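# Move coaster can onto turntable's orange spot

## Task

Pick up the can that sits on the coaster and set it upright on the orange spot of the turntable, without disturbing the other cans already standing on the turntable.

## Robot and tools

Robot: two six-joint arms, left_arm and right_arm, each ending in a two-finger gripper whose fingers can fold. Bases in the scene frame: left_arm at (+0.043, +0.670, 0) m, right_arm at (+0.066, -0.459, 0) m, both unrotated. Scene frame: origin at table-top height midway between the arms, +x out over the table, +z up, left_arm on the +y side. Reported hand positions (metres), quaternions (wxyz) and velocities use this frame and may be off by a few centimetres, more at long reach. The gripper's fingers point along its own +z and close along its y; end_effector_position is the point between the closed pads, and the fingertips reach about 33 mm past it (about 9 mm when fully open).

The row: every motion command is one row of 18 numbers in [-1, 1], always covering both arms. Numbers 1-6 are left_arm joint offsets in the order waist, shoulder, elbow, forearm roll, wrist pitch, wrist roll; 7-9 are left gripper position, force_limit, speed; 10-18 repeat this for right_arm. Joint numbers are offsets, not poses: they count from the Joint targets line as it stood when the action or move began, never from the previous row, so sending the same offset again moves further. Scale: 1.0 equals 1.553 rad for waist and shoulder, 2.33 rad for elbow, 2.913 rad for the three wrist joints. Stated joint ranges: elbow -2.792 to 2.792 rad, all others -6.283 to 6.283 rad; asking more than 0.010 rad beyond a range rejects the action for both arms. Gripper numbers are absolute commands: position +1 fully open (140 mm), pads touch near -0.8, -1 closes until blocked. force_limit sets squeeze (about 14 N at -1 up to 58 N at +1 for a slow close); speed sets finger speed (about 30 mm/s at -1, 250 at +1); faster closes squeeze harder. Both start at +1. To leave a gripper unchanged, resend its last three numbers; a 0 is a real command. To hold an arm still, send 0 for its joints.

Tools:
- execute_actions(actions, cameras): actions is a list of actions; each action is a list of up to 15 rows at 1/30 s per row, the last row being held to fill 15. An empty list returns full state and all camera images.
- move(target, speed, blend, stop_force, zero, blocking, cameras): target is one row or a list of up to 15 rows, all offsets counted from the same starting Joint targets. speed is the top joint speed in rad/s (0.01 to 3.92, default 0.5), one value or one per target. blend (rad) rounds corners in a list; 0 stops at each. stop_force (10 to 80 N, both arms) ends an arm's path when it feels that much push; use it with a slow speed for touching down, leave it out when lifting away. zero picks whether to re-zero the force reading first. blocking=false returns early while the move runs (not allowed with stop_force). The result adds a move: line such as done, off_target, moving, held or fault.
- wait(seconds 0 to 10): lets time pass holding commands.
- stop: brakes a running move.
- zoom_image(camera, region [x0,y0,x1,y1] pixels, at most 504 square) on cam_left_wrist or cam_right_wrist (each 896x504).
- finished_scene(scene): ends the scene with the current scene's number; cannot be undone.

Results: Joint positions, velocities, targets and torques per arm in joint order (rad, rad/s, N m); external torques and Flange force (gripper axes, includes held weight, noisy); Wrist depth as 7x7 grids of distances in mm; camera calibration lines. object_status: 0 moving, 1 blocked while opening, 2 blocked while closing (a grip), 3 reached the command or pads met. After closing with -1, check for 2. position_measured is in counts: 3 open, 230 pads touching. Lines like joint sent to its limit or joint command not followed flag clipped commands.

Good practice: approach from above, open wide, grip the can near the fingertip quarter of the pads rather than deep near the palm, close at -1, confirm status 2, lift, carry over the orange spot, lower slowly with stop_force, open, and retreat upward. Check with wrist cameras and depth.

Avoid: dropping or releasing a moving can, knocking the turntable cans, anything leaving the table, fast impacts, pressing past firm contact (stiff arms fault), forces of 144 N or joint torque limits (waist and shoulder 312, elbow 147, wrist joints 41.4 N m), which freeze an arm for 10 s, collisions between the two arms or grippers, long stretched holds that overheat motors, and excess twist on the gripper.

Each tool is called after "Request:" by a JSON object that holds its "name" and its "arguments".

## Session

Request:
{"name": "execute_actions", "arguments": {"actions": []}}

Scene clock: 0.00 s.
left_arm: end_effector_position=(+0.3685, +0.6169, +0.1202) position_measured=3 object_status=3 end_effector_quat_wxyz=(-0.139, +0.837, +0.418, +0.325) | right_arm: end_effector_position=(+0.4067, -0.1738, +0.3658) position_measured=3 object_status=3 end_effector_quat_wxyz=(-0.425, +0.591, +0.347, +0.591)
Joint positions: left_arm=[-1 -0.182 2.532 0.757 1.171 -0.797] | right_arm=[-0.255 -0.31 2.671 1.728 1.501 -0.708]
Joint velocities: within noise
Joint torques (N m): no reading
External joint torques (N m): no reading
Flange force (N): no reading
Wrist depth (mm): cam_left_wrist=[174 1513 335 342 348 357 364 / 297 305 313 317 321 330 336 / 281 286 290 296 300 304 311 / 264 137 271 277 278 146 288 / - 116 255 259 262 135 97 / - 234 240 244 248 249 95 / - 225 227 230 233 236 -] | cam_right_wrist=[693 685 4645 4180 - 1975 1441 / 4251 624 624 - - - - / 610 615 - - 2916 - - / 817 135 830 4732 - 135 - / - 114 1054 995 1054 126 - / - 760 751 731 701 1975 100 / - 627 577 497 437 525 -]
Joint targets: left_arm=[-1.000 -0.182 2.532 0.757 1.171 -0.797] | right_arm=[-0.255 -0.310 2.671 1.728 1.501 -0.708]
Tool commands: left_gripper/position=+1.0 left_gripper/force_limit=+1.0 left_gripper/speed=+1.0 right_gripper/position=+1.0 right_gripper/force_limit=+1.0 right_gripper/speed=+1.0
camera_calibration:
cam_left_wrist: T_world_to_cam=[[0.796216, -0.601849, 0.061788, 0.0766186], [-0.540769, -0.753746, -0.373411, 0.716556], [0.27131, 0.263903, -0.925606, -0.00918384], [0, 0, 0, 1]] pos_world=[0.328978, 0.588637, 0.254335]
cam_right_wrist: T_world_to_cam=[[0.917926, -0.388633, -0.079847, -0.403784], [-0.179753, -0.227956, -0.956935, 0.387238], [0.353695, 0.892749, -0.279105, 0.264023], [0, 0, 0, 1]] pos_world=[0.346867, -0.304357, 0.41201]

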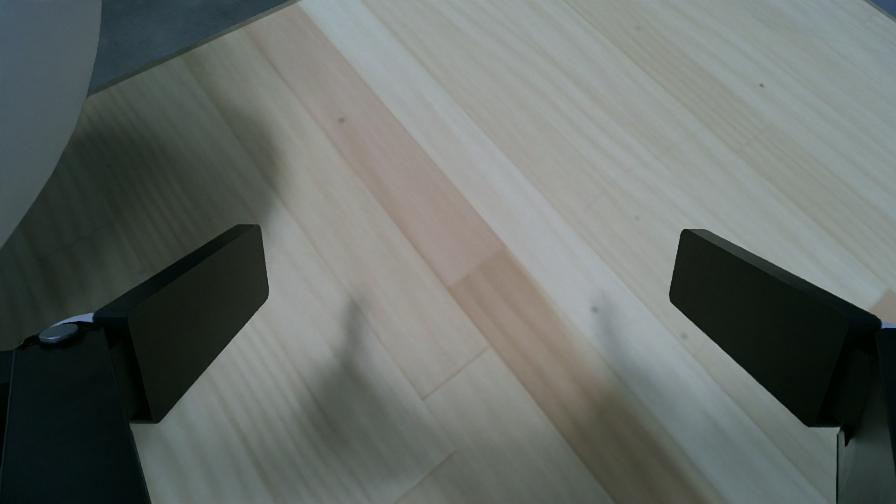

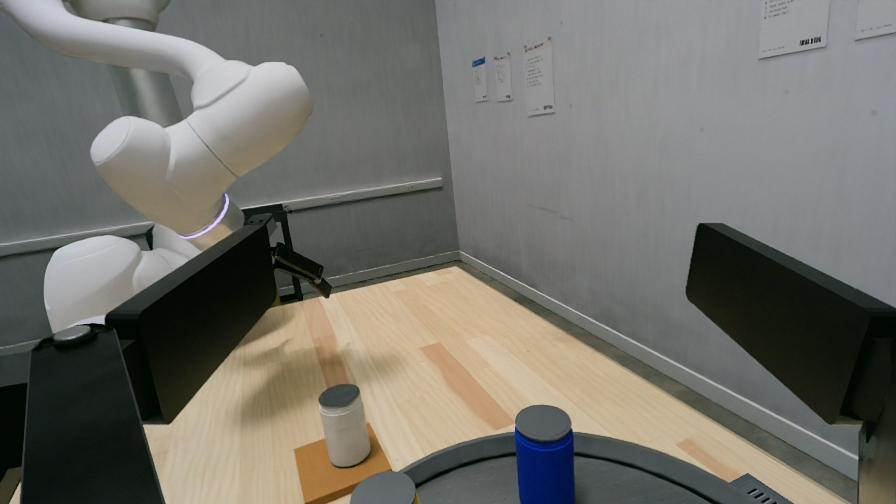

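Request:
{"name": "move", "arguments": {"target": [0,0,0,0,0,0,1,1,1,0.7143,0.2202,-0.4785,-0.5932,0.018,-0.2214,1,1,1], "speed": 1.2, "cameras": ["cam_right_wrist"]}}

Request:
{"name": "wait", "arguments": {"seconds": 1, "cameras": ["cam_right_wrist"]}}

Scene clock: 2.40 s.
left_arm: end_effector_position=(+0.3685, +0.6169, +0.1202) position_measured=3 object_status=3 end_effector_quat_wxyz=(-0.139, +0.837, +0.418, +0.325) | right_arm: end_effector_position=(+0.4204, +0.0000, +0.4300) position_measured=3 object_status=3 end_effector_quat_wxyz=(+0.000, -0.312, +0.950, +0.000)
Joint positions: left_arm=[-1 -0.182 2.532 0.757 1.171 -0.797] | right_arm=[0.854 0.032 1.556 0 1.553 -1.353]
Joint torques (N m): left_arm=[0.61 -13.52 -32.31 3.05 1.15 0.36] | right_arm=[-2.77 -44.48 -42.25 3.94 0.23 -0.06]
External joint torques (N m): left_arm=[-0.63 0.61 0.07 0.51 0.1 -0.36] | right_arm=[2.74 -1.09 -0.02 0.42 -0.19 0.06]
Flange force (N): left_arm=[-3.3 0.5 0.2] | right_arm=[2.7 4.3 0.3]
Wrist depth (mm): cam_left_wrist=[174 1485 338 344 348 358 364 / 294 305 312 318 322 330 334 / 281 286 292 296 300 305 311 / 265 137 270 277 280 146 287 / - 116 253 259 264 135 97 / - 234 241 243 247 249 95 / - 224 227 230 232 236 -] | cam_right_wrist=[523 476 477 472 511 516 513 / 549 497 490 489 537 542 541 / 581 536 519 523 569 571 567 / 1587 516 543 554 603 144 590 / - 115 645 641 641 135 - / - 1730 685 683 676 682 100 / - - 1944 742 721 721 -]
Joint targets: left_arm=[-1.000 -0.182 2.532 0.757 1.171 -0.797] | right_arm=[0.854 0.032 1.556 0.000 1.553 -1.353]
move: done
camera_calibration:
cam_right_wrist: T_world_to_cam=[[-0.602935, 0.797702, -0.01186, 0.266429], [0.748244, 0.570585, 0.338472, -0.456391], [0.276767, 0.195203, -0.940902, 0.438763], [0, 0, 0, 1]] pos_world=[0.380696, -0.0377685, 0.570468]
Images, in order (width x height): cam_right_wrist 896x504.

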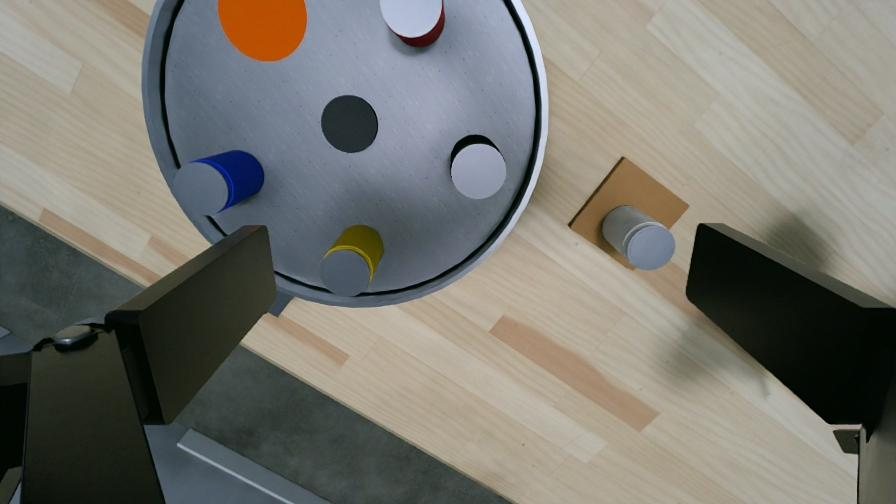

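Scene clock: 3.40 s.
left_arm: end_effector_position=(+0.3685, +0.6169, +0.1202) position_measured=3 object_status=3 end_effector_quat_wxyz=(-0.139, +0.837, +0.418, +0.325) | right_arm: end_effector_position=(+0.4204, +0.0001, +0.4300) position_measured=3 object_status=3 end_effector_quat_wxyz=(+0.000, -0.312, +0.950, +0.000)
Joint positions: left_arm=[-1 -0.182 2.532 0.757 1.171 -0.797] | right_arm=[0.854 0.032 1.556 0 1.553 -1.353]
Joint torques (N m): left_arm=[0.66 -13.66 -32.11 3.12 1.08 0.43] | right_arm=[-3.75 -44.61 -42.37 3.93 0.22 -0.11]
External joint torques (N m): left_arm=[-0.83 0.91 -0.09 0.45 0.17 -0.42] | right_arm=[3.73 -1.15 0.03 0.43 -0.18 0.11]
Flange force (N): left_arm=[-4.5 0.9 -0.3] | right_arm=[3.3 6.0 0.3]
Wrist depth (mm): cam_left_wrist=[174 1504 336 342 349 359 363 / 296 306 311 317 324 328 337 / 282 286 290 297 300 307 312 / 263 137 271 277 282 146 289 / - 116 254 259 262 135 97 / - 234 240 244 247 249 95 / - 225 228 230 232 237 -] | cam_right_wrist=[524 470 471 471 514 514 514 / 552 503 495 487 539 544 541 / 583 529 519 520 562 569 570 / 1618 448 545 536 604 482 596 / - 115 650 640 638 145 - / - 1831 1804 682 683 680 100 / - - 1975 1886 731 727 -]
Joint targets: left_arm=[-1.000 -0.182 2.532 0.757 1.171 -0.797] | right_arm=[0.854 0.032 1.556 0.000 1.553 -1.353]
Tool commands: left_gripper/position=+1.0 left_gripper/force_limit=+1.0 left_gripper/speed=+1.0 right_gripper/position=+1.0 right_gripper/force_limit=+1.0 right_gripper/speed=+1.0
wait: 1.00 s; at rest by 0.17 s
camera_calibration:
cam_right_wrist: T_world_to_cam=[[-0.603046, 0.797618, -0.0118877, 0.266423], [0.748123, 0.570671, 0.338594, -0.456336], [0.276853, 0.195294, -0.940857, 0.438736], [0, 0, 0, 1]] pos_world=[0.380595, -0.0377691, 0.570468]
Images, in order (width x height): cam_right_wrist 896x504.

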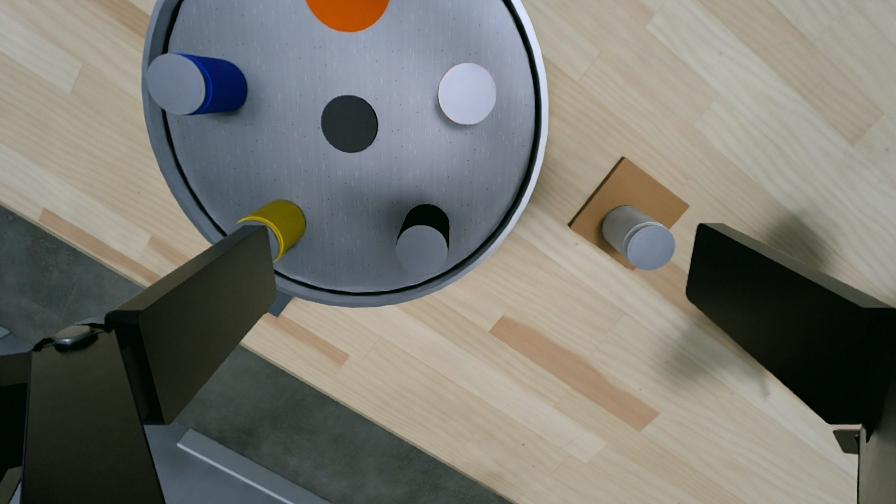

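Request:
{"name": "move", "arguments": {"target": [0,0,0,0,0,0,1,1,1,0.1591,0.2298,-0.0088,0,-0.1153,0,0.6,-1,0], "speed": 0.7, "cameras": ["cam_right_wrist"]}}

Scene clock: 4.83 s.
left_arm: end_effector_position=(+0.3685, +0.6169, +0.1202) position_measured=3 object_status=3 end_effector_quat_wxyz=(-0.139, +0.837, +0.418, +0.325) | right_arm: end_effector_position=(+0.3792, +0.2339, +0.2000) position_measured=53 object_status=3 end_effector_quat_wxyz=(+0.000, -0.427, +0.904, +0.000)
Joint positions: left_arm=[-1 -0.182 2.532 0.757 1.171 -0.797] | right_arm=[1.101 0.389 1.535 0 1.217 -1.353]
Joint torques (N m): left_arm=[1.13 -13.34 -32.01 3.16 1.02 0.43] | right_arm=[-4.01 -77.95 -39.21 3.68 0.21 -0.12]
External joint torques (N m): left_arm=[-1.13 0.41 -0.14 0.4 0.23 -0.43] | right_arm=[3.83 -1.44 -0.53 0.41 -0.16 0.12]
Flange force (N): left_arm=[-4.4 -0.4 -1.9] | right_arm=[2.2 4.8 -1.1]
Wrist depth (mm): cam_left_wrist=[175 1513 335 342 352 359 363 / 296 306 312 317 322 331 334 / 282 286 289 295 300 308 313 / 266 137 270 277 280 146 289 / - 116 254 259 262 135 97 / - 233 240 245 247 248 95 / - 225 227 231 233 236 -] | cam_right_wrist=[232 256 307 303 305 303 303 / 272 273 322 313 318 319 318 / 340 341 340 242 336 335 335 / 361 356 352 357 356 153 353 / 375 - 379 378 377 111 89 / - - 404 401 400 399 - / - - 430 427 425 425 -]
Joint targets: left_arm=[-1.000 -0.182 2.532 0.757 1.171 -0.797] | right_arm=[1.101 0.389 1.535 0.000 1.217 -1.353]
move: done
camera_calibration:
cam_right_wrist: T_world_to_cam=[[-0.7798, 0.625914, -0.0119793, 0.159525], [0.585913, 0.736437, 0.338182, -0.458336], [0.220495, 0.256696, -0.941005, 0.195171], [0, 0, 0, 1]] pos_world=[0.349908, 0.187587, 0.340568]
Images, in order (width x height): cam_right_wrist 896x504.

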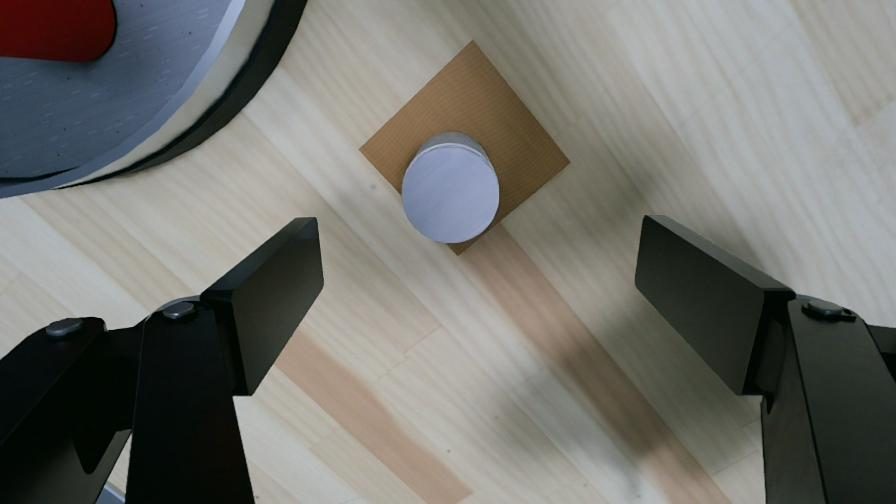

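Request:
{"name": "move", "arguments": {"target": [[0,0,0,0,0,0,1,1,1,-0.004,0.0461,0.0442,0,-0.0597,0,0.6,-1,0],[0,0,0,0,0,0,1,1,1,-0.004,0.0461,0.0442,0,-0.0597,0,-1,-0.5,-0.5]], "speed": 0.4, "cameras": ["cam_right_wrist"]}}

Scene clock: 5.90 s.
left_arm: end_effector_position=(+0.3685, +0.6169, +0.1202) position_measured=3 object_status=3 end_effector_quat_wxyz=(-0.139, +0.837, +0.418, +0.325) | right_arm: end_effector_position=(+0.3828, +0.2312, +0.0995) position_measured=53 object_status=3 end_effector_quat_wxyz=(-0.001, -0.424, +0.905, +0.000)
Joint positions: left_arm=[-1 -0.182 2.532 0.757 1.171 -0.797] | right_arm=[1.096 0.457 1.632 0 1.054 -1.353]
Joint torques (N m): left_arm=[0.29 -14.01 -32.4 3.09 1.04 0.46] | right_arm=[-3.54 -78.86 -36.99 3.4 0.15 -0.16]
External joint torques (N m): left_arm=[-0.26 1.16 0.52 0.44 0.23 -0.46] | right_arm=[3.64 -4.2 0.18 0.39 -0.11 0.16]
Flange force (N): left_arm=[-3.8 1.1 1.7] | right_arm=[7.2 3.2 -3.0]
Wrist depth (mm): cam_left_wrist=[174 1485 337 343 350 358 365 / 294 306 312 316 326 330 335 / 281 286 292 293 299 306 311 / 264 137 272 275 280 146 290 / - 116 253 260 263 135 97 / - 234 240 244 249 247 95 / - 225 227 230 234 236 -] | cam_right_wrist=[149 202 214 211 213 212 212 / 183 223 225 215 219 222 222 / 242 238 235 163 225 234 234 / 251 249 244 142 246 153 246 / 260 - 265 150 262 119 89 / - - 281 280 279 279 - / - - 300 299 298 296 -]
Joint targets: left_arm=[-1.000 -0.182 2.532 0.757 1.171 -0.797] | right_arm=[1.096 0.457 1.632 0.000 1.054 -1.353]
Tool commands: left_gripper/position=+1.0 left_gripper/force_limit=+1.0 left_gripper/speed=+1.0 right_gripper/position=+0.6 right_gripper/force_limit=-1.0 right_gripper/speed=+0.0
move: held (right_arm; a check stopped the path); path passed 1 of 2 targets; target 2's new numbers were not sent; limits=held; right_arm: the wrist pitch is farthest, 0.011 rad from its target
joint command not followed: on one or more control steps a check withheld the commanded joint targets of the right arm, and it was not sent them on those steps.
cause: the commanded joint targets, or the way to them, would bring a part of the robot too close to another arm (a part of this arm just beyond the forearm roll and a part of the left arm just beyond the wrist pitch, at the place that arm is still heading or pushing toward).
camera_calibration:
cam_right_wrist: T_world_to_cam=[[-0.776056, 0.630547, -0.012167, 0.160409], [0.590505, 0.733278, 0.337058, -0.425419], [0.221453, 0.254391, -0.941405, 0.100623], [0, 0, 0, 1]] pos_world=[0.353415, 0.185207, 0.240069]
Images, in order (width x height): cam_right_wrist 896x504.

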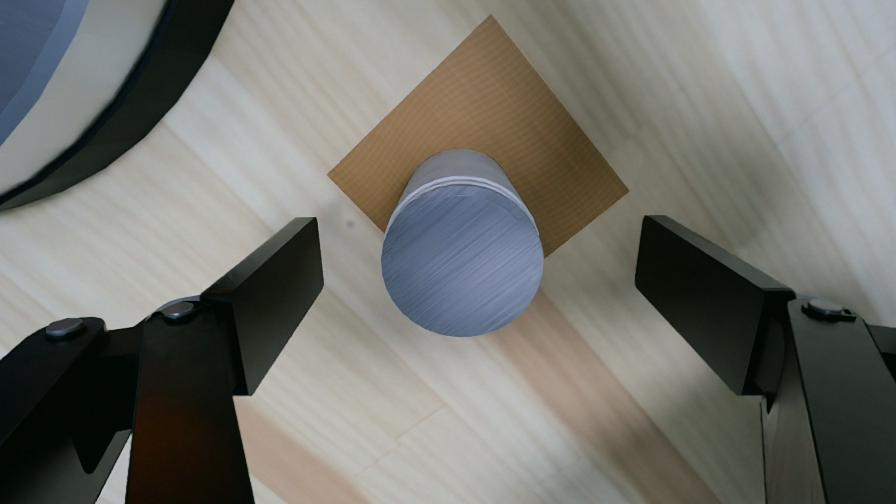

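Request:
{"name": "move", "arguments": {"target": [[0.322,0,0,0,0,0,1,1,1,0,0,0,0,0,0,0.6,-1,0],[0.322,0,0,0,0,0,1,1,1,-0.0008,0.0018,0.0026,0,-0.0034,0,0.6,-1,0],[0.322,0,0,0,0,0,1,1,1,-0.0008,0.0018,0.0026,0,-0.0034,0,-1,-0.5,-0.5]], "speed": 0.8, "cameras": ["cam_right_wrist"]}}

Request:
{"name": "wait", "arguments": {"seconds": 0.2}}

Scene clock: 8.33 s.
left_arm: end_effector_position=(+0.3542, +0.7796, +0.1202) position_measured=3 object_status=3 end_effector_quat_wxyz=(-0.216, +0.707, +0.612, +0.280) | right_arm: end_effector_position=(+0.3833, +0.2303, +0.0945) position_measured=153 object_status=0 end_effector_quat_wxyz=(+0.000, -0.424, +0.906, +0.000)
Joint positions: left_arm=[-0.5 -0.182 2.532 0.757 1.171 -0.797] | right_arm=[1.094 0.459 1.638 0 1.044 -1.353]
Joint torques (N m): left_arm=[0.58 -13.66 -32.02 3.06 1.1 0.34] | right_arm=[-3.88 -72.59 -31.58 3.26 -0.15 -0.08]
External joint torques (N m): left_arm=[-0.56 0.75 -0.06 0.49 0.16 -0.34] | right_arm=[3.8 -10.34 -5 0.51 0.19 0.08]
Flange force (N): left_arm=[-3.3 0.9 0.2] | right_arm=[4.3 4.1 -12.7]
Wrist depth (mm): cam_left_wrist=[173 1532 1532 1582 1603 1668 1603 / 1400 1433 1476 1459 1476 1522 1542 / 1282 1317 289 294 301 306 312 / 264 137 271 276 280 146 290 / - 116 255 259 263 135 97 / - 234 240 244 248 249 95 / - 225 227 230 233 237 -] | cam_right_wrist=[149 196 210 207 208 208 207 / 179 221 220 210 214 218 218 / 233 232 229 182 218 229 229 / 246 245 242 137 138 242 242 / 262 254 87 146 131 87 250 / - 74 - 274 273 - - / - - - 292 292 - -]
Joint targets: left_arm=[-0.500 -0.182 2.532 0.757 1.171 -0.797] | right_arm=[1.094 0.459 1.638 0.000 1.044 -1.353]
move: done
camera_calibration:
cam_right_wrist: T_world_to_cam=[[-0.775358, 0.631408, -0.0119749, 0.160824], [0.591115, 0.732291, 0.338131, -0.423386], [0.222268, 0.255094, -0.941023, 0.0956219], [0, 0, 0, 1]] pos_world=[0.353712, 0.184104, 0.235068]
Images, in order (width x height): cam_right_wrist 896x504.

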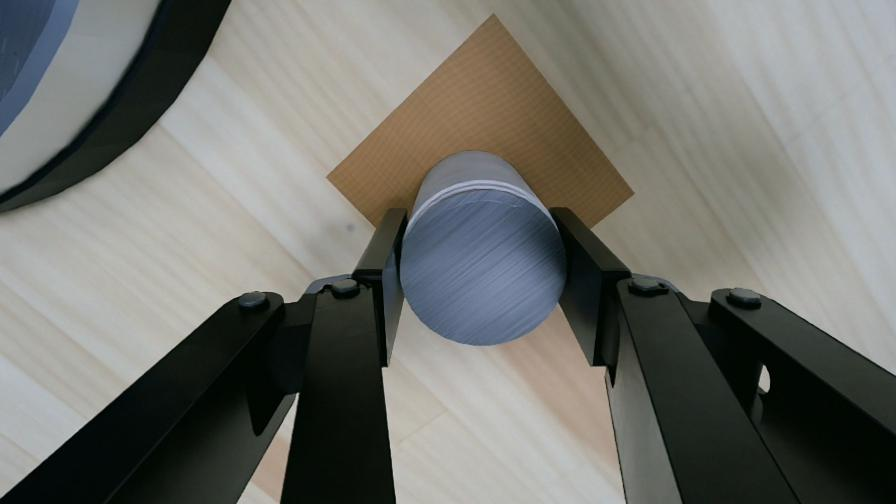

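Scene clock: 8.53 s.
left_arm: end_effector_position=(+0.3542, +0.7796, +0.1202) position_measured=3 object_status=3 end_effector_quat_wxyz=(-0.216, +0.707, +0.612, +0.280) | right_arm: end_effector_position=(+0.3833, +0.2303, +0.0945) position_measured=153 object_status=2 end_effector_quat_wxyz=(+0.000, -0.424, +0.906, +0.000)
Joint positions: left_arm=[-0.5 -0.182 2.532 0.757 1.171 -0.797] | right_arm=[1.094 0.459 1.638 0 1.044 -1.353]
Joint torques (N m): left_arm=[-0.03 -13.82 -32.21 3.05 1.15 0.29] | right_arm=[-3.69 -72.26 -31.58 3.25 -0.1 -0.13]
External joint torques (N m): left_arm=[-0.08 1.02 0.03 0.51 0.1 -0.28] | right_arm=[3.8 -10.55 -4.95 0.52 0.14 0.13]
Flange force (N): left_arm=[-2.5 2.0 1.9] | right_arm=[4.8 4.1 -12.7]
Wrist depth (mm): cam_left_wrist=[174 1522 1513 1561 1613 1603 1624 / 1324 1416 1459 1416 1494 1522 1551 / 1289 1317 291 296 301 307 312 / 265 137 270 276 279 145 288 / - 116 254 259 262 135 97 / - 235 241 243 248 249 95 / - 225 228 229 234 237 -] | cam_right_wrist=[149 194 210 207 208 208 207 / 179 221 220 210 214 218 218 / 233 233 229 182 218 229 228 / 247 246 243 138 138 242 241 / 261 255 87 147 131 87 250 / - 74 - 275 274 - - / - - - 293 292 - -]
Joint targets: left_arm=[-0.500 -0.182 2.532 0.757 1.171 -0.797] | right_arm=[1.094 0.459 1.638 0.000 1.044 -1.353]
Tool commands: left_gripper/position=+1.0 left_gripper/force_limit=+1.0 left_gripper/speed=+1.0 right_gripper/position=-1.0 right_gripper/force_limit=-0.5 right_gripper/speed=-0.5
wait: 0.20 s; at rest by 0.17 s

Request:
{"name": "move", "arguments": {"target": [[0,0,0,0,0,0,1,1,1,0,-0.0451,-0.044,0,0.0595,0,-1,-0.5,-0.5],[0,0,0,0,0,0,1,1,1,-0.1346,-0.2538,0.0912,0,0.0626,0.001,-1,-0.5,-0.5]], "speed": [0.4,0.6], "blend": [0.08,0], "cameras": ["cam_right_wrist"]}}

Request:
{"name": "wait", "arguments": {"seconds": 0.8, "cameras": ["cam_right_wrist"]}}

Request:
{"name": "wait", "arguments": {"seconds": 0.8, "cameras": ["cam_right_wrist"]}}

Request:
{"name": "wait", "arguments": {"seconds": 0.8, "cameras": ["cam_right_wrist"]}}

Scene clock: 10.17 s.
left_arm: end_effector_position=(+0.3542, +0.7796, +0.1202) position_measured=3 object_status=3 end_effector_quat_wxyz=(-0.216, +0.707, +0.612, +0.280) | right_arm: end_effector_position=(+0.3978, +0.0009, +0.2494) position_measured=153 object_status=2 end_effector_quat_wxyz=(+0.000, -0.326, +0.945, +0.000)
Joint positions: left_arm=[-0.5 -0.182 2.532 0.757 1.171 -0.797] | right_arm=[0.885 0.065 1.851 0 1.226 -1.35]
Joint torques (N m): left_arm=[0.2 -13.22 -31.92 3.09 1.1 0.41] | right_arm=[-0.97 -46.66 -40.86 3.71 0.18 -0.14]
External joint torques (N m): left_arm=[-0.21 0.32 -0.14 0.45 0.15 -0.41] | right_arm=[0.93 0.09 1.05 0.39 -0.14 0.14]
Flange force (N): left_arm=[-1.9 0.6 0.3] | right_arm=[2.0 1.4 1.7]
Wrist depth (mm): cam_left_wrist=[174 1513 1592 1572 1582 1646 1692 / 1376 1424 1459 1476 1494 1485 1561 / 1317 1317 291 295 299 304 311 / 264 137 272 277 280 146 289 / - 116 254 259 262 135 97 / - 235 240 244 248 249 95 / - 225 227 231 234 237 -] | cam_right_wrist=[305 306 305 237 344 348 347 / 317 320 318 318 362 367 366 / 338 338 332 170 384 386 385 / 353 356 352 137 138 398 408 / 378 368 87 145 114 87 426 / - 74 - 461 462 - - / - - - 494 - - -]
Joint targets: left_arm=[-0.500 -0.182 2.532 0.757 1.171 -0.797] | right_arm=[0.885 0.065 1.851 0.000 1.226 -1.350]
move: done
camera_calibration:
cam_right_wrist: T_world_to_cam=[[-0.625233, 0.780344, -0.0121404, 0.258878], [0.732064, 0.591799, 0.337427, -0.372213], [0.270494, 0.202083, -0.941273, 0.27753], [0, 0, 0, 1]] pos_world=[0.359272, -0.0378227, 0.389969]
Images, in order (width x height): cam_right_wrist 896x504.

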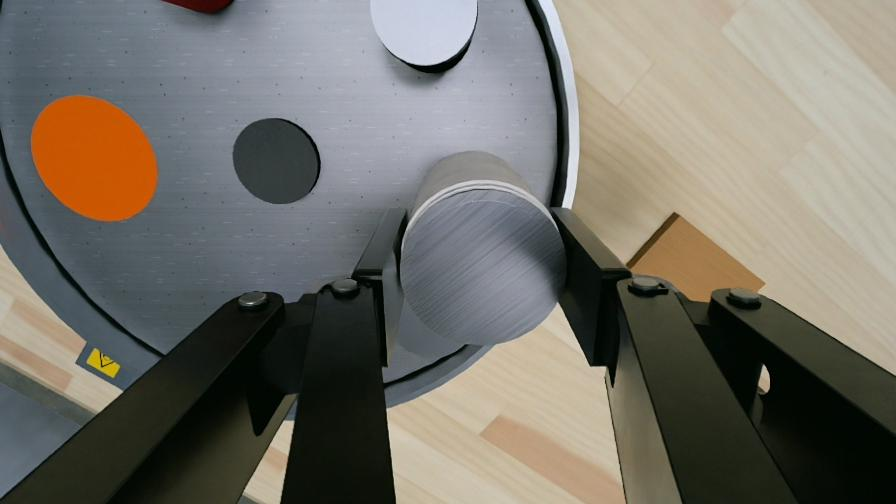

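Scene clock: 10.97 s.
left_arm: end_effector_position=(+0.3542, +0.7796, +0.1202) position_measured=3 object_status=3 end_effector_quat_wxyz=(-0.216, +0.707, +0.612, +0.280) | right_arm: end_effector_position=(+0.3978, +0.0009, +0.2495) position_measured=153 object_status=2 end_effector_quat_wxyz=(+0.000, -0.326, +0.945, +0.000)
Joint positions: left_arm=[-0.5 -0.182 2.532 0.757 1.171 -0.797] | right_arm=[0.885 0.065 1.851 0 1.226 -1.35]
Joint torques (N m): left_arm=[0.63 -13.2 -32.3 3.05 1.05 0.4] | right_arm=[-3.51 -46.55 -40.73 3.72 0.22 -0.08]
External joint torques (N m): left_arm=[-0.59 0.24 0.02 0.52 0.2 -0.4] | right_arm=[3.53 -0.1 0.89 0.39 -0.18 0.08]
Flange force (N): left_arm=[-2.7 -0.2 -0.4] | right_arm=[3.0 5.7 1.4]
Wrist depth (mm): cam_left_wrist=[174 1494 1551 1572 1646 1657 1680 / 1368 1433 1416 1513 1522 1504 1513 / 1275 1324 290 295 300 305 314 / 264 137 271 276 281 146 290 / - 116 255 259 262 136 97 / - 234 240 243 249 248 95 / - 225 227 230 233 237 -] | cam_right_wrist=[- 304 303 303 344 350 349 / 324 320 318 316 360 366 366 / 338 338 332 182 379 386 386 / 353 346 351 137 138 399 406 / 282 293 87 352 114 87 423 / - 74 - 460 461 - - / - - - 494 - - -]
Joint targets: left_arm=[-0.500 -0.182 2.532 0.757 1.171 -0.797] | right_arm=[0.885 0.065 1.851 0.000 1.226 -1.350]
Tool commands: left_gripper/position=+1.0 left_gripper/force_limit=+1.0 left_gripper/speed=+1.0 right_gripper/position=-1.0 right_gripper/force_limit=-0.5 right_gripper/speed=-0.5
wait: 0.80 s; at rest by 0.17 s
camera_calibration:
cam_right_wrist: T_world_to_cam=[[-0.625133, 0.780425, -0.0120809, 0.2589], [0.732106, 0.591655, 0.337586, -0.372235], [0.270608, 0.202191, -0.941217, 0.277491], [0, 0, 0, 1]] pos_world=[0.359272, -0.0379233, 0.389969]
Images, in order (width x height): cam_right_wrist 896x504.

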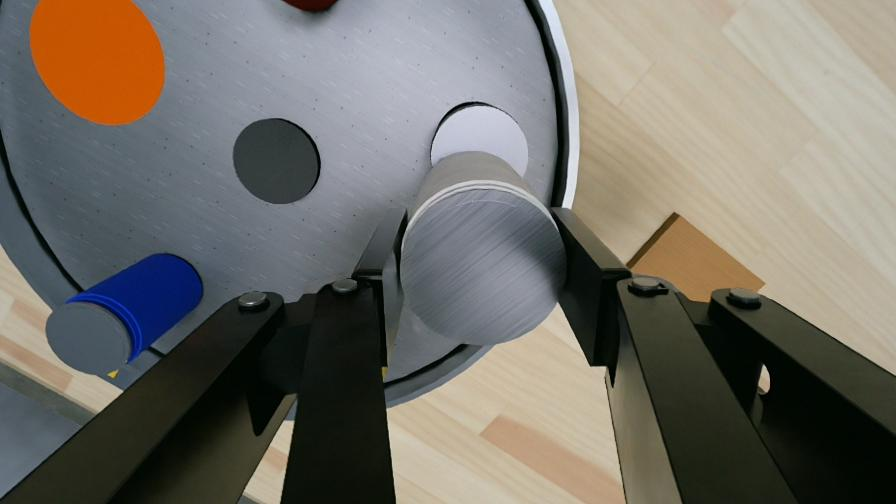

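Scene clock: 11.77 s.
left_arm: end_effector_position=(+0.3542, +0.7796, +0.1202) position_measured=3 object_status=3 end_effector_quat_wxyz=(-0.216, +0.707, +0.612, +0.280) | right_arm: end_effector_position=(+0.3978, +0.0009, +0.2495) position_measured=153 object_status=2 end_effector_quat_wxyz=(+0.000, -0.326, +0.945, +0.000)
Joint positions: left_arm=[-0.5 -0.182 2.532 0.757 1.171 -0.797] | right_arm=[0.885 0.065 1.851 0 1.226 -1.35]
Joint torques (N m): left_arm=[0.78 -13.78 -32.3 3.07 1.08 0.4] | right_arm=[-3.7 -46.44 -40.72 3.73 0.22 -0.11]
External joint torques (N m): left_arm=[-0.8 0.82 -0.13 0.52 0.16 -0.4] | right_arm=[3.69 -0.22 0.9 0.37 -0.17 0.12]
Flange force (N): left_arm=[-4.1 0.9 -0.3] | right_arm=[3.3 6.0 1.4]
Wrist depth (mm): cam_left_wrist=[174 1542 1532 1624 1613 1740 1657 / 1392 1433 1476 1494 1485 1542 1504 / 1324 1324 290 294 300 307 312 / 264 137 272 276 281 146 290 / - 116 255 258 264 135 97 / - 234 241 243 248 248 95 / - 224 227 229 232 237 -] | cam_right_wrist=[306 308 307 303 344 348 349 / 322 321 318 319 324 366 366 / 324 340 332 170 379 387 385 / 338 356 350 137 138 399 405 / 377 369 87 146 114 87 424 / - 74 - 462 460 - - / - - - 492 - - -]
Joint targets: left_arm=[-0.500 -0.182 2.532 0.757 1.171 -0.797] | right_arm=[0.885 0.065 1.851 0.000 1.226 -1.350]
Tool commands: left_gripper/position=+1.0 left_gripper/force_limit=+1.0 left_gripper/speed=+1.0 right_gripper/position=-1.0 right_gripper/force_limit=-0.5 right_gripper/speed=-0.5
wait: 0.80 s; at rest by 0.17 s
camera_calibration:
cam_right_wrist: T_world_to_cam=[[-0.625133, 0.780425, -0.0120809, 0.2589], [0.732106, 0.591655, 0.337586, -0.372235], [0.270608, 0.202191, -0.941217, 0.277491], [0, 0, 0, 1]] pos_world=[0.359272, -0.0379233, 0.389969]
Images, in order (width x height): cam_right_wrist 896x504.

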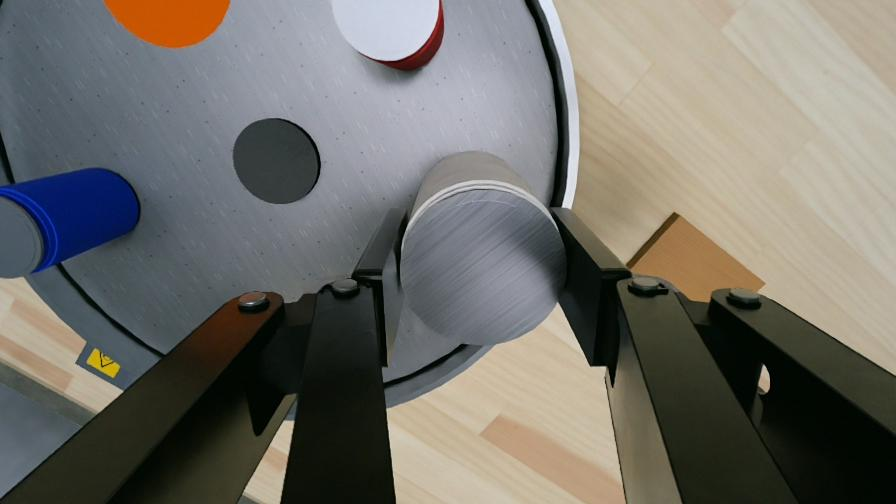

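Scene clock: 12.57 s.
left_arm: end_effector_position=(+0.3542, +0.7796, +0.1202) position_measured=3 object_status=3 end_effector_quat_wxyz=(-0.216, +0.707, +0.612, +0.280) | right_arm: end_effector_position=(+0.3978, +0.0009, +0.2495) position_measured=153 object_status=2 end_effector_quat_wxyz=(+0.000, -0.326, +0.945, +0.000)
Joint positions: left_arm=[-0.5 -0.182 2.532 0.757 1.171 -0.797] | right_arm=[0.885 0.065 1.851 0 1.226 -1.35]
Joint torques (N m): left_arm=[0.4 -14.3 -32.09 3.12 1.09 0.4] | right_arm=[-3.63 -46.55 -40.75 3.7 0.2 -0.1]
External joint torques (N m): left_arm=[-0.41 1.42 -0.12 0.44 0.16 -0.4] | right_arm=[3.76 -0.1 0.92 0.41 -0.16 0.1]
Flange force (N): left_arm=[-4.2 2.4 1.2] | right_arm=[3.2 6.2 1.4]
Wrist depth (mm): cam_left_wrist=[174 1551 1522 1603 1603 1680 1592 / 1400 1424 1441 1467 1513 1522 1522 / 1289 1368 290 295 299 304 311 / 264 137 272 275 279 146 288 / - 116 252 259 263 135 97 / - 234 240 243 247 250 95 / - 225 227 230 233 236 -] | cam_right_wrist=[303 306 304 303 345 349 349 / 288 319 319 312 325 366 367 / 338 338 332 154 379 388 385 / 354 356 351 137 138 399 406 / 363 292 87 145 114 87 426 / - 74 - 462 460 - - / - - - 492 - - -]
Joint targets: left_arm=[-0.500 -0.182 2.532 0.757 1.171 -0.797] | right_arm=[0.885 0.065 1.851 0.000 1.226 -1.350]
Tool commands: left_gripper/position=+1.0 left_gripper/force_limit=+1.0 left_gripper/speed=+1.0 right_gripper/position=-1.0 right_gripper/force_limit=-0.5 right_gripper/speed=-0.5
wait: 0.80 s; at rest by 0.17 s
camera_calibration:
cam_right_wrist: T_world_to_cam=[[-0.625133, 0.780425, -0.0120809, 0.2589], [0.732106, 0.591655, 0.337586, -0.372235], [0.270608, 0.202191, -0.941217, 0.277491], [0, 0, 0, 1]] pos_world=[0.359272, -0.0379233, 0.389969]
Images, in order (width x height): cam_right_wrist 896x504.

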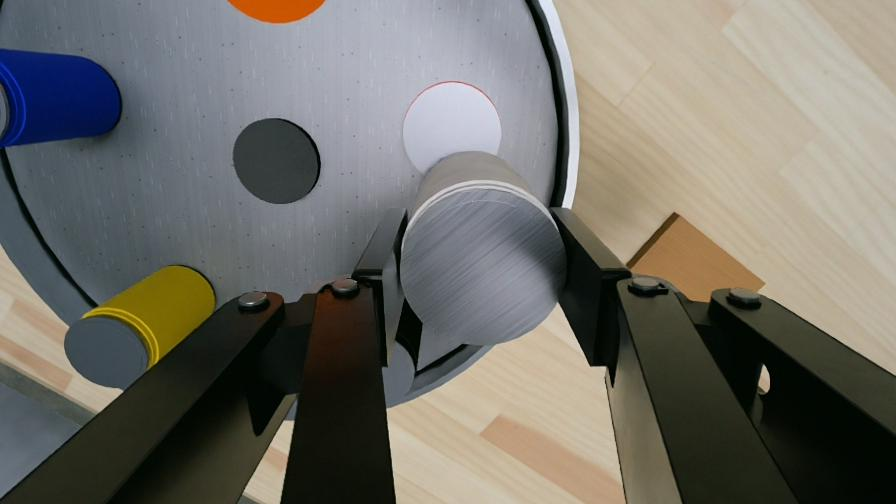

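Request:
{"name": "wait", "arguments": {"seconds": 7}}

Scene clock: 19.90 s.
left_arm: end_effector_position=(+0.3542, +0.7796, +0.1202) position_measured=3 object_status=3 end_effector_quat_wxyz=(-0.216, +0.707, +0.612, +0.280) | right_arm: end_effector_position=(+0.3978, +0.0009, +0.2495) position_measured=153 object_status=2 end_effector_quat_wxyz=(+0.000, -0.326, +0.945, +0.000)
Joint positions: left_arm=[-0.5 -0.182 2.532 0.757 1.171 -0.797] | right_arm=[0.885 0.065 1.851 0 1.226 -1.35]
Joint torques (N m): left_arm=[0.28 -13.77 -32.3 3.1 1.08 0.4] | right_arm=[-3.71 -46.42 -40.92 3.7 0.2 -0.09]
External joint torques (N m): left_arm=[-0.19 0.85 0.28 0.44 0.18 -0.4] | right_arm=[3.68 -0.19 1.09 0.41 -0.16 0.09]
Flange force (N): left_arm=[-2.9 1.0 1.3] | right_arm=[3.6 5.9 1.6]
Wrist depth (mm): cam_left_wrist=[174 1582 1551 1551 1635 1657 1592 / 1338 1392 1433 1450 1494 1504 1494 / 1303 1289 290 296 299 304 311 / 265 137 270 276 279 146 289 / - 116 256 259 263 135 97 / - 234 241 244 248 249 95 / - 225 227 230 231 236 -] | cam_right_wrist=[306 305 304 303 344 349 348 / 321 319 319 235 360 368 366 / 339 338 332 169 379 387 384 / 353 357 351 137 138 401 406 / 430 294 87 146 114 87 424 / - 74 - 461 460 - - / - - - 495 - - -]
Joint targets: left_arm=[-0.500 -0.182 2.532 0.757 1.171 -0.797] | right_arm=[0.885 0.065 1.851 0.000 1.226 -1.350]
Tool commands: left_gripper/position=+1.0 left_gripper/force_limit=+1.0 left_gripper/speed=+1.0 right_gripper/position=-1.0 right_gripper/force_limit=-0.5 right_gripper/speed=-0.5
wait: 7.00 s; at rest from the start

Request:
{"name": "wait", "arguments": {"seconds": 2.7}}

Request:
{"name": "move", "arguments": {"target": [0,0,0,0,0,0,1,1,1,0,0.0518,0.0536,0,-0.0706,0,-1,-0.5,-0.5], "speed": 0.46}}

Request:
{"name": "execute_actions", "arguments": {"actions": [[[0,0,0,0,0,0,1,1,1,0,0,0,0,0,0,0.3,0,0.3]],[[0,0,0,0,0,0,1,1,1,0,-0.0039,-0.004,0,0.0053,0,0.3,0,0.3],[0,0,0,0,0,0,1,1,1,0,-0.0104,-0.0107,0,0.0141,0,0.3,0,0.3],[0,0,0,0,0,0,1,1,1,0,-0.0174,-0.018,0,0.0237,0,0.3,0,0.3],[0,0,0,0,0,0,1,1,1,0,-0.0244,-0.0252,0,0.0332,0,0.3,0,0.3],[0,0,0,0,0,0,1,1,1,0,-0.0314,-0.0325,0,0.0428,0,0.3,0,0.3],[0,0,0,0,0,0,1,1,1,0,-0.0384,-0.0397,0,0.0523,0,0.3,0,0.3],[0,0,0,0,0,0,1,1,1,0,-0.0435,-0.045,0,0.0593,0,0.3,0,0.3],[0,0,0,0,0,0,1,1,1,0,-0.0477,-0.0493,0,0.065,0,0.3,0,0.3],[0,0,0,0,0,0,1,1,1,0,-0.0503,-0.052,0,0.0685,0,0.3,0,0.3],[0,0,0,0,0,0,1,1,1,0,-0.0518,-0.0536,0,0.0706,0,0.3,0,0.3]]], "cameras": ["cam_right_wrist"]}}

Request:
{"name": "wait", "arguments": {"seconds": 3, "cameras": ["cam_right_wrist"]}}

Request:
{"name": "wait", "arguments": {"seconds": 1.5, "cameras": ["cam_right_wrist"]}}

Scene clock: 22.87 s.
left_arm: end_effector_position=(+0.3542, +0.7796, +0.1202) position_measured=3 object_status=3 end_effector_quat_wxyz=(-0.216, +0.707, +0.612, +0.280) | right_arm: end_effector_position=(+0.3978, +0.0009, +0.2495) position_measured=153 object_status=2 end_effector_quat_wxyz=(+0.000, -0.326, +0.945, +0.000)
Joint positions: left_arm=[-0.5 -0.182 2.532 0.757 1.171 -0.797] | right_arm=[0.885 0.065 1.851 0 1.226 -1.35]
Joint torques (N m): left_arm=[0.85 -13.57 -32.01 3.12 1.05 0.35] | right_arm=[-3.5 -46.68 -40.8 3.72 0.22 -0.13]
External joint torques (N m): left_arm=[-0.85 0.64 0.02 0.42 0.21 -0.35] | right_arm=[3.44 0.06 0.98 0.39 -0.17 0.13]
Flange force (N): left_arm=[-3.9 0.2 -0.8] | right_arm=[2.9 5.7 1.6]
Wrist depth (mm): cam_left_wrist=[173 1504 1551 1646 1603 1668 1703 / 1392 1450 1450 1467 1522 1624 1542 / 1303 1310 290 297 299 306 312 / 264 137 271 276 280 146 289 / - 116 254 258 262 135 97 / - 234 241 243 247 249 95 / - 224 227 229 233 236 -] | cam_right_wrist=[305 304 303 301 345 350 349 / 321 320 318 317 325 368 366 / 296 337 333 182 379 387 386 / 354 357 351 137 138 399 406 / 377 368 87 145 114 87 424 / - 74 - 461 461 - - / - - - 494 - - -]
Joint targets: left_arm=[-0.500 -0.182 2.532 0.757 1.171 -0.797] | right_arm=[0.885 0.065 1.851 0.000 1.226 -1.350]
Tool commands: left_gripper/position=+1.0 left_gripper/force_limit=+1.0 left_gripper/speed=+1.0 right_gripper/position=-1.0 right_gripper/force_limit=-0.5 right_gripper/speed=-0.5
wait: 2.70 s; at rest from the start

Scene clock: 23.70 s.
left_arm: end_effector_position=(+0.3542, +0.7796, +0.1202) position_measured=3 object_status=3 end_effector_quat_wxyz=(-0.216, +0.707, +0.612, +0.280) | right_arm: end_effector_position=(+0.3979, +0.0010, +0.1410) position_measured=153 object_status=2 end_effector_quat_wxyz=(+0.000, -0.326, +0.945, +0.000)
Joint positions: left_arm=[-0.5 -0.182 2.532 0.757 1.171 -0.797] | right_arm=[0.885 0.146 1.976 0 1.021 -1.35]
Joint torques (N m): left_arm=[0.41 -13.62 -32.16 3.04 1.03 0.37] | right_arm=[-3.63 -50.73 -37.51 3.34 0.21 -0.12]
External joint torques (N m): left_arm=[-0.42 0.69 -0.02 0.51 0.22 -0.37] | right_arm=[3.66 -0.41 1.45 0.38 -0.17 0.12]
Flange force (N): left_arm=[-2.9 0.9 0.3] | right_arm=[4.6 5.6 1.4]
Wrist depth (mm): cam_left_wrist=[174 1561 1592 1603 1603 1635 1657 / 1310 1476 1441 1485 1467 1532 1532 / 1282 1317 291 296 299 304 313 / 264 137 270 277 282 146 289 / - 116 255 259 262 135 97 / - 235 239 244 247 248 95 / - 225 227 230 233 236 -] | cam_right_wrist=[205 205 204 204 202 250 250 / 215 215 214 215 211 263 262 / 227 220 226 182 220 277 276 / 240 240 236 137 138 289 291 / 250 247 87 147 114 87 298 / - 74 - 264 253 - - / - - - 278 - - -]
Joint targets: left_arm=[-0.500 -0.182 2.532 0.757 1.171 -0.797] | right_arm=[0.885 0.146 1.976 0.000 1.021 -1.350]
move: done

Scene clock: 24.90 s.
left_arm: end_effector_position=(+0.3542, +0.7796, +0.1202) position_measured=3 object_status=3 end_effector_quat_wxyz=(-0.216, +0.707, +0.612, +0.280) | right_arm: end_effector_position=(+0.3978, +0.0009, +0.2494) position_measured=91 object_status=3 end_effector_quat_wxyz=(+0.000, -0.326, +0.945, +0.000)
Joint positions: left_arm=[-0.5 -0.182 2.532 0.757 1.171 -0.797] | right_arm=[0.885 0.065 1.851 0 1.226 -1.35]
Joint torques (N m): left_arm=[0.06 -13.56 -31.97 3.08 1.06 0.38] | right_arm=[-3.83 -45.18 -40.47 3.7 0.3 -0.08]
External joint torques (N m): left_arm=[-0.05 0.67 0.11 0.43 0.2 -0.38] | right_arm=[3.82 -1.42 0.62 0.4 -0.26 0.08]
External joint torques at the end of the 1st action: left_arm=[-0.51 0.67 0.21 0.47 0.17 -0.41] | right_arm=[3.5 -0.97 0.25 0.4 -0.15 0.11]
Flange force (N): left_arm=[-2.1 1.1 1.2] | right_arm=[4.7 5.8 0.5]
Flange force at the end of the 1st action (N): left_arm=[-3.4 0.4 0.4] | right_arm=[3.3 5.7 -0.3]
Wrist depth (mm): cam_left_wrist=[174 1450 1532 1551 1613 1692 1635 / 1408 1376 1450 1441 1522 1572 1532 / 1262 1331 290 295 302 304 311 / 264 137 271 277 281 146 288 / - 116 254 257 263 135 97 / - 234 241 242 247 249 95 / - 225 227 230 232 236 -] | cam_right_wrist=[305 305 303 307 343 350 349 / 318 319 319 318 325 366 367 / 322 337 333 335 341 386 385 / 353 354 144 348 334 398 406 / 374 - 144 296 433 94 418 / - - 391 461 462 - - / - - 497 494 490 - -]
Joint targets: left_arm=[-0.500 -0.182 2.532 0.757 1.171 -0.797] | right_arm=[0.885 0.065 1.851 0.000 1.226 -1.350]
Step readings (joint positions of left_arm | right_arm; steps 1 to 15: 1st action; 16 to 30: 2nd action):
0: [-0.500 -0.182 2.532 0.757 1.171 -0.797] | [0.885 0.146 1.976 0.000 1.021 -1.350]
1: [-0.500 -0.182 2.532 0.757 1.171 -0.797] | [0.885 0.146 1.976 0.000 1.021 -1.350]
2: [-0.500 -0.182 2.532 0.757 1.171 -0.797] | [0.885 0.146 1.976 0.000 1.021 -1.350]
4: [-0.500 -0.182 2.532 0.757 1.171 -0.797] | [0.885 0.146 1.976 0.000 1.021 -1.350]
8: [-0.500 -0.182 2.532 0.757 1.171 -0.797] | [0.885 0.146 1.976 0.000 1.021 -1.350]
15: [-0.500 -0.182 2.532 0.757 1.171 -0.797] | [0.885 0.146 1.976 0.000 1.021 -1.350]
16: [-0.500 -0.182 2.532 0.757 1.171 -0.797] | [0.885 0.146 1.976 0.000 1.021 -1.350]
17: [-0.500 -0.182 2.532 0.757 1.171 -0.797] | [0.885 0.144 1.973 0.000 1.026 -1.350]
19: [-0.500 -0.182 2.532 0.757 1.171 -0.797] | [0.885 0.133 1.955 0.000 1.055 -1.350]
23: [-0.500 -0.182 2.532 0.757 1.171 -0.797] | [0.885 0.092 1.892 0.000 1.158 -1.350]
30: [-0.500 -0.182 2.532 0.757 1.171 -0.797] | [0.885 0.065 1.851 0.000 1.226 -1.350]
camera_calibration:
cam_right_wrist: T_world_to_cam=[[-0.625149, 0.780412, -0.0120219, 0.258883], [0.732127, 0.59167, 0.337516, -0.372216], [0.270515, 0.202197, -0.941243, 0.277535], [0, 0, 0, 1]] pos_world=[0.359272, -0.0379234, 0.389969]
Images, in order (width x height): cam_right_wrist 896x504.

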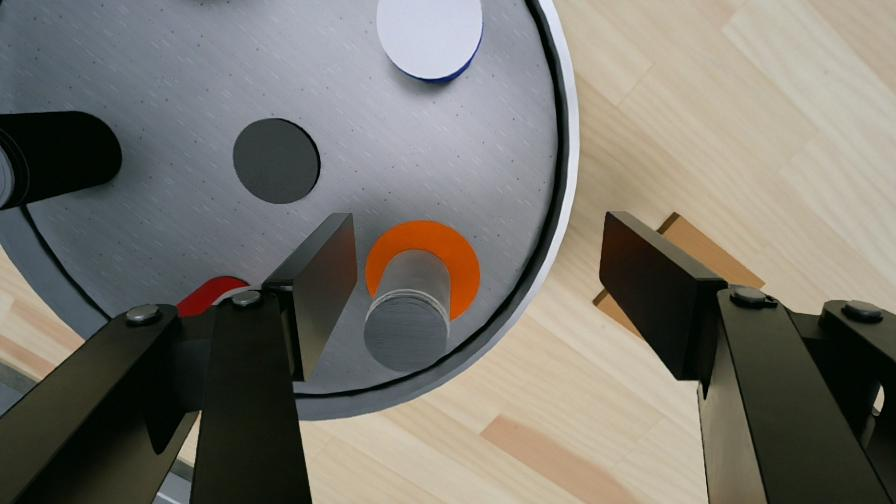

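Scene clock: 27.90 s.
left_arm: end_effector_position=(+0.3542, +0.7796, +0.1202) position_measured=3 object_status=3 end_effector_quat_wxyz=(-0.216, +0.707, +0.612, +0.280) | right_arm: end_effector_position=(+0.3978, +0.0009, +0.2495) position_measured=91 object_status=3 end_effector_quat_wxyz=(+0.000, -0.326, +0.945, +0.000)
Joint positions: left_arm=[-0.5 -0.182 2.532 0.757 1.171 -0.797] | right_arm=[0.885 0.065 1.851 0 1.226 -1.35]
Joint torques (N m): left_arm=[0.24 -13.3 -32.06 3.01 0.96 0.34] | right_arm=[-3.64 -45.63 -39.76 3.66 0.2 -0.11]
External joint torques (N m): left_arm=[-0.14 0.34 -0.09 0.54 0.29 -0.34] | right_arm=[3.68 -0.96 -0.04 0.44 -0.16 0.11]
Flange force (N): left_arm=[-1.5 0.6 0.3] | right_arm=[2.9 6.1 -0.3]
Wrist depth (mm): cam_left_wrist=[173 1542 1582 1624 1582 1635 1692 / 1392 1408 1459 1459 1513 1467 1561 / 1289 1324 290 295 300 306 311 / 265 137 272 275 281 145 289 / - 116 254 258 261 135 97 / - 234 240 243 248 249 95 / - 225 228 231 234 237 -] | cam_right_wrist=[262 304 304 303 344 350 349 / 321 319 319 318 363 366 366 / 334 337 333 331 379 385 385 / 280 357 144 259 345 398 407 / 370 - 143 370 433 94 419 / - - 386 462 457 - - / - - 494 493 492 - -]
Joint targets: left_arm=[-0.500 -0.182 2.532 0.757 1.171 -0.797] | right_arm=[0.885 0.065 1.851 0.000 1.226 -1.350]
Tool commands: left_gripper/position=+1.0 left_gripper/force_limit=+1.0 left_gripper/speed=+1.0 right_gripper/position=+0.3 right_gripper/force_limit=+0.0 right_gripper/speed=+0.3
wait: 3.00 s; at rest by 0.17 s
camera_calibration:
cam_right_wrist: T_world_to_cam=[[-0.625133, 0.780425, -0.0120809, 0.2589], [0.732106, 0.591655, 0.337586, -0.372235], [0.270608, 0.202191, -0.941217, 0.277491], [0, 0, 0, 1]] pos_world=[0.359272, -0.0379233, 0.389969]
Images, in order (width x height): cam_right_wrist 896x504.

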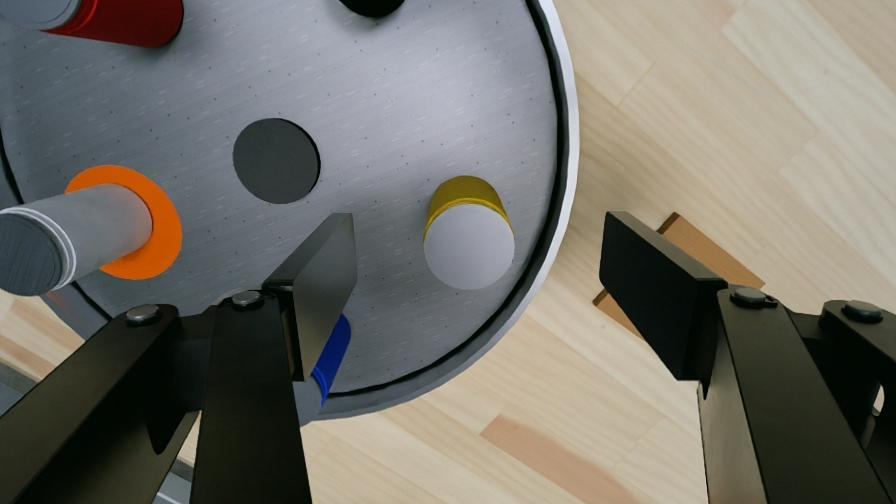

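Scene clock: 29.40 s.
left_arm: end_effector_position=(+0.3542, +0.7796, +0.1202) position_measured=3 object_status=3 end_effector_quat_wxyz=(-0.216, +0.707, +0.612, +0.280) | right_arm: end_effector_position=(+0.3978, +0.0009, +0.2495) position_measured=91 object_status=3 end_effector_quat_wxyz=(+0.000, -0.326, +0.945, +0.000)
Joint positions: left_arm=[-0.5 -0.182 2.532 0.757 1.171 -0.797] | right_arm=[0.885 0.065 1.851 0 1.226 -1.35]
Joint torques (N m): left_arm=[-0.09 -12.92 -32.09 3.08 1.12 0.4] | right_arm=[-3.47 -45.47 -39.94 3.68 0.23 -0.11]
External joint torques (N m): left_arm=[0.09 0 -0.12 0.48 0.13 -0.4] | right_arm=[3.48 -1.22 0.13 0.42 -0.18 0.11]
Flange force (N): left_arm=[-0.6 0.4 0.7] | right_arm=[3.5 5.6 -0.2]
Wrist depth (mm): cam_left_wrist=[174 1561 1542 1635 1624 1646 1624 / 1400 1408 1400 1459 1494 1504 1551 / 1324 1303 290 294 301 304 311 / 264 137 272 277 279 146 289 / - 116 255 258 263 135 97 / - 234 240 244 247 249 95 / - 225 227 231 234 236 -] | cam_right_wrist=[256 305 304 303 345 351 348 / 321 320 319 319 326 368 366 / 340 338 332 248 379 388 386 / 350 352 149 353 345 399 405 / - - 310 373 434 94 419 / - - 296 464 459 - - / - - 498 495 491 - -]
Joint targets: left_arm=[-0.500 -0.182 2.532 0.757 1.171 -0.797] | right_arm=[0.885 0.065 1.851 0.000 1.226 -1.350]
Tool commands: left_gripper/position=+1.0 left_gripper/force_limit=+1.0 left_gripper/speed=+1.0 right_gripper/position=+0.3 right_gripper/force_limit=+0.0 right_gripper/speed=+0.3
wait: 1.50 s; at rest by 0.17 s
camera_calibration:
cam_right_wrist: T_world_to_cam=[[-0.625133, 0.780425, -0.0120809, 0.2589], [0.732106, 0.591655, 0.337586, -0.372235], [0.270608, 0.202191, -0.941217, 0.277491], [0, 0, 0, 1]] pos_world=[0.359272, -0.0379233, 0.389969]
Images, in order (width x height): cam_right_wrist 896x504.

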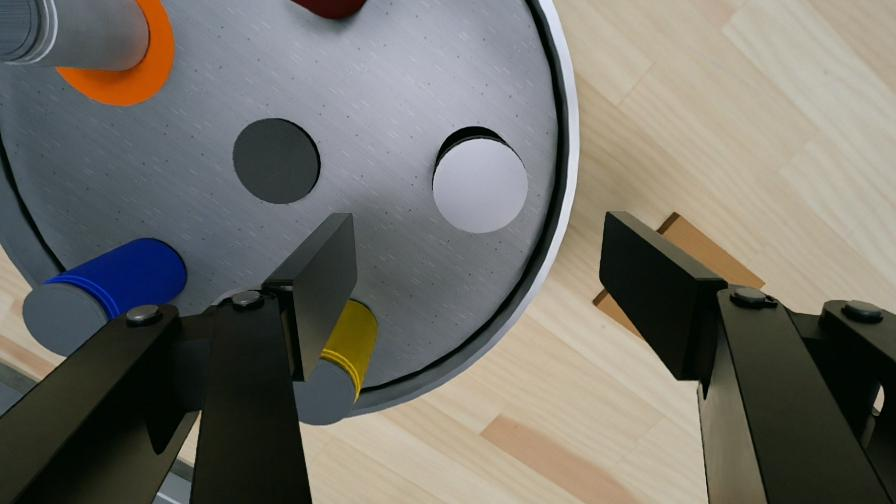

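Well inside the spot.

Request:
{"name": "finished_scene", "arguments": {"scene": 2}}

The scene is finished: the task was done.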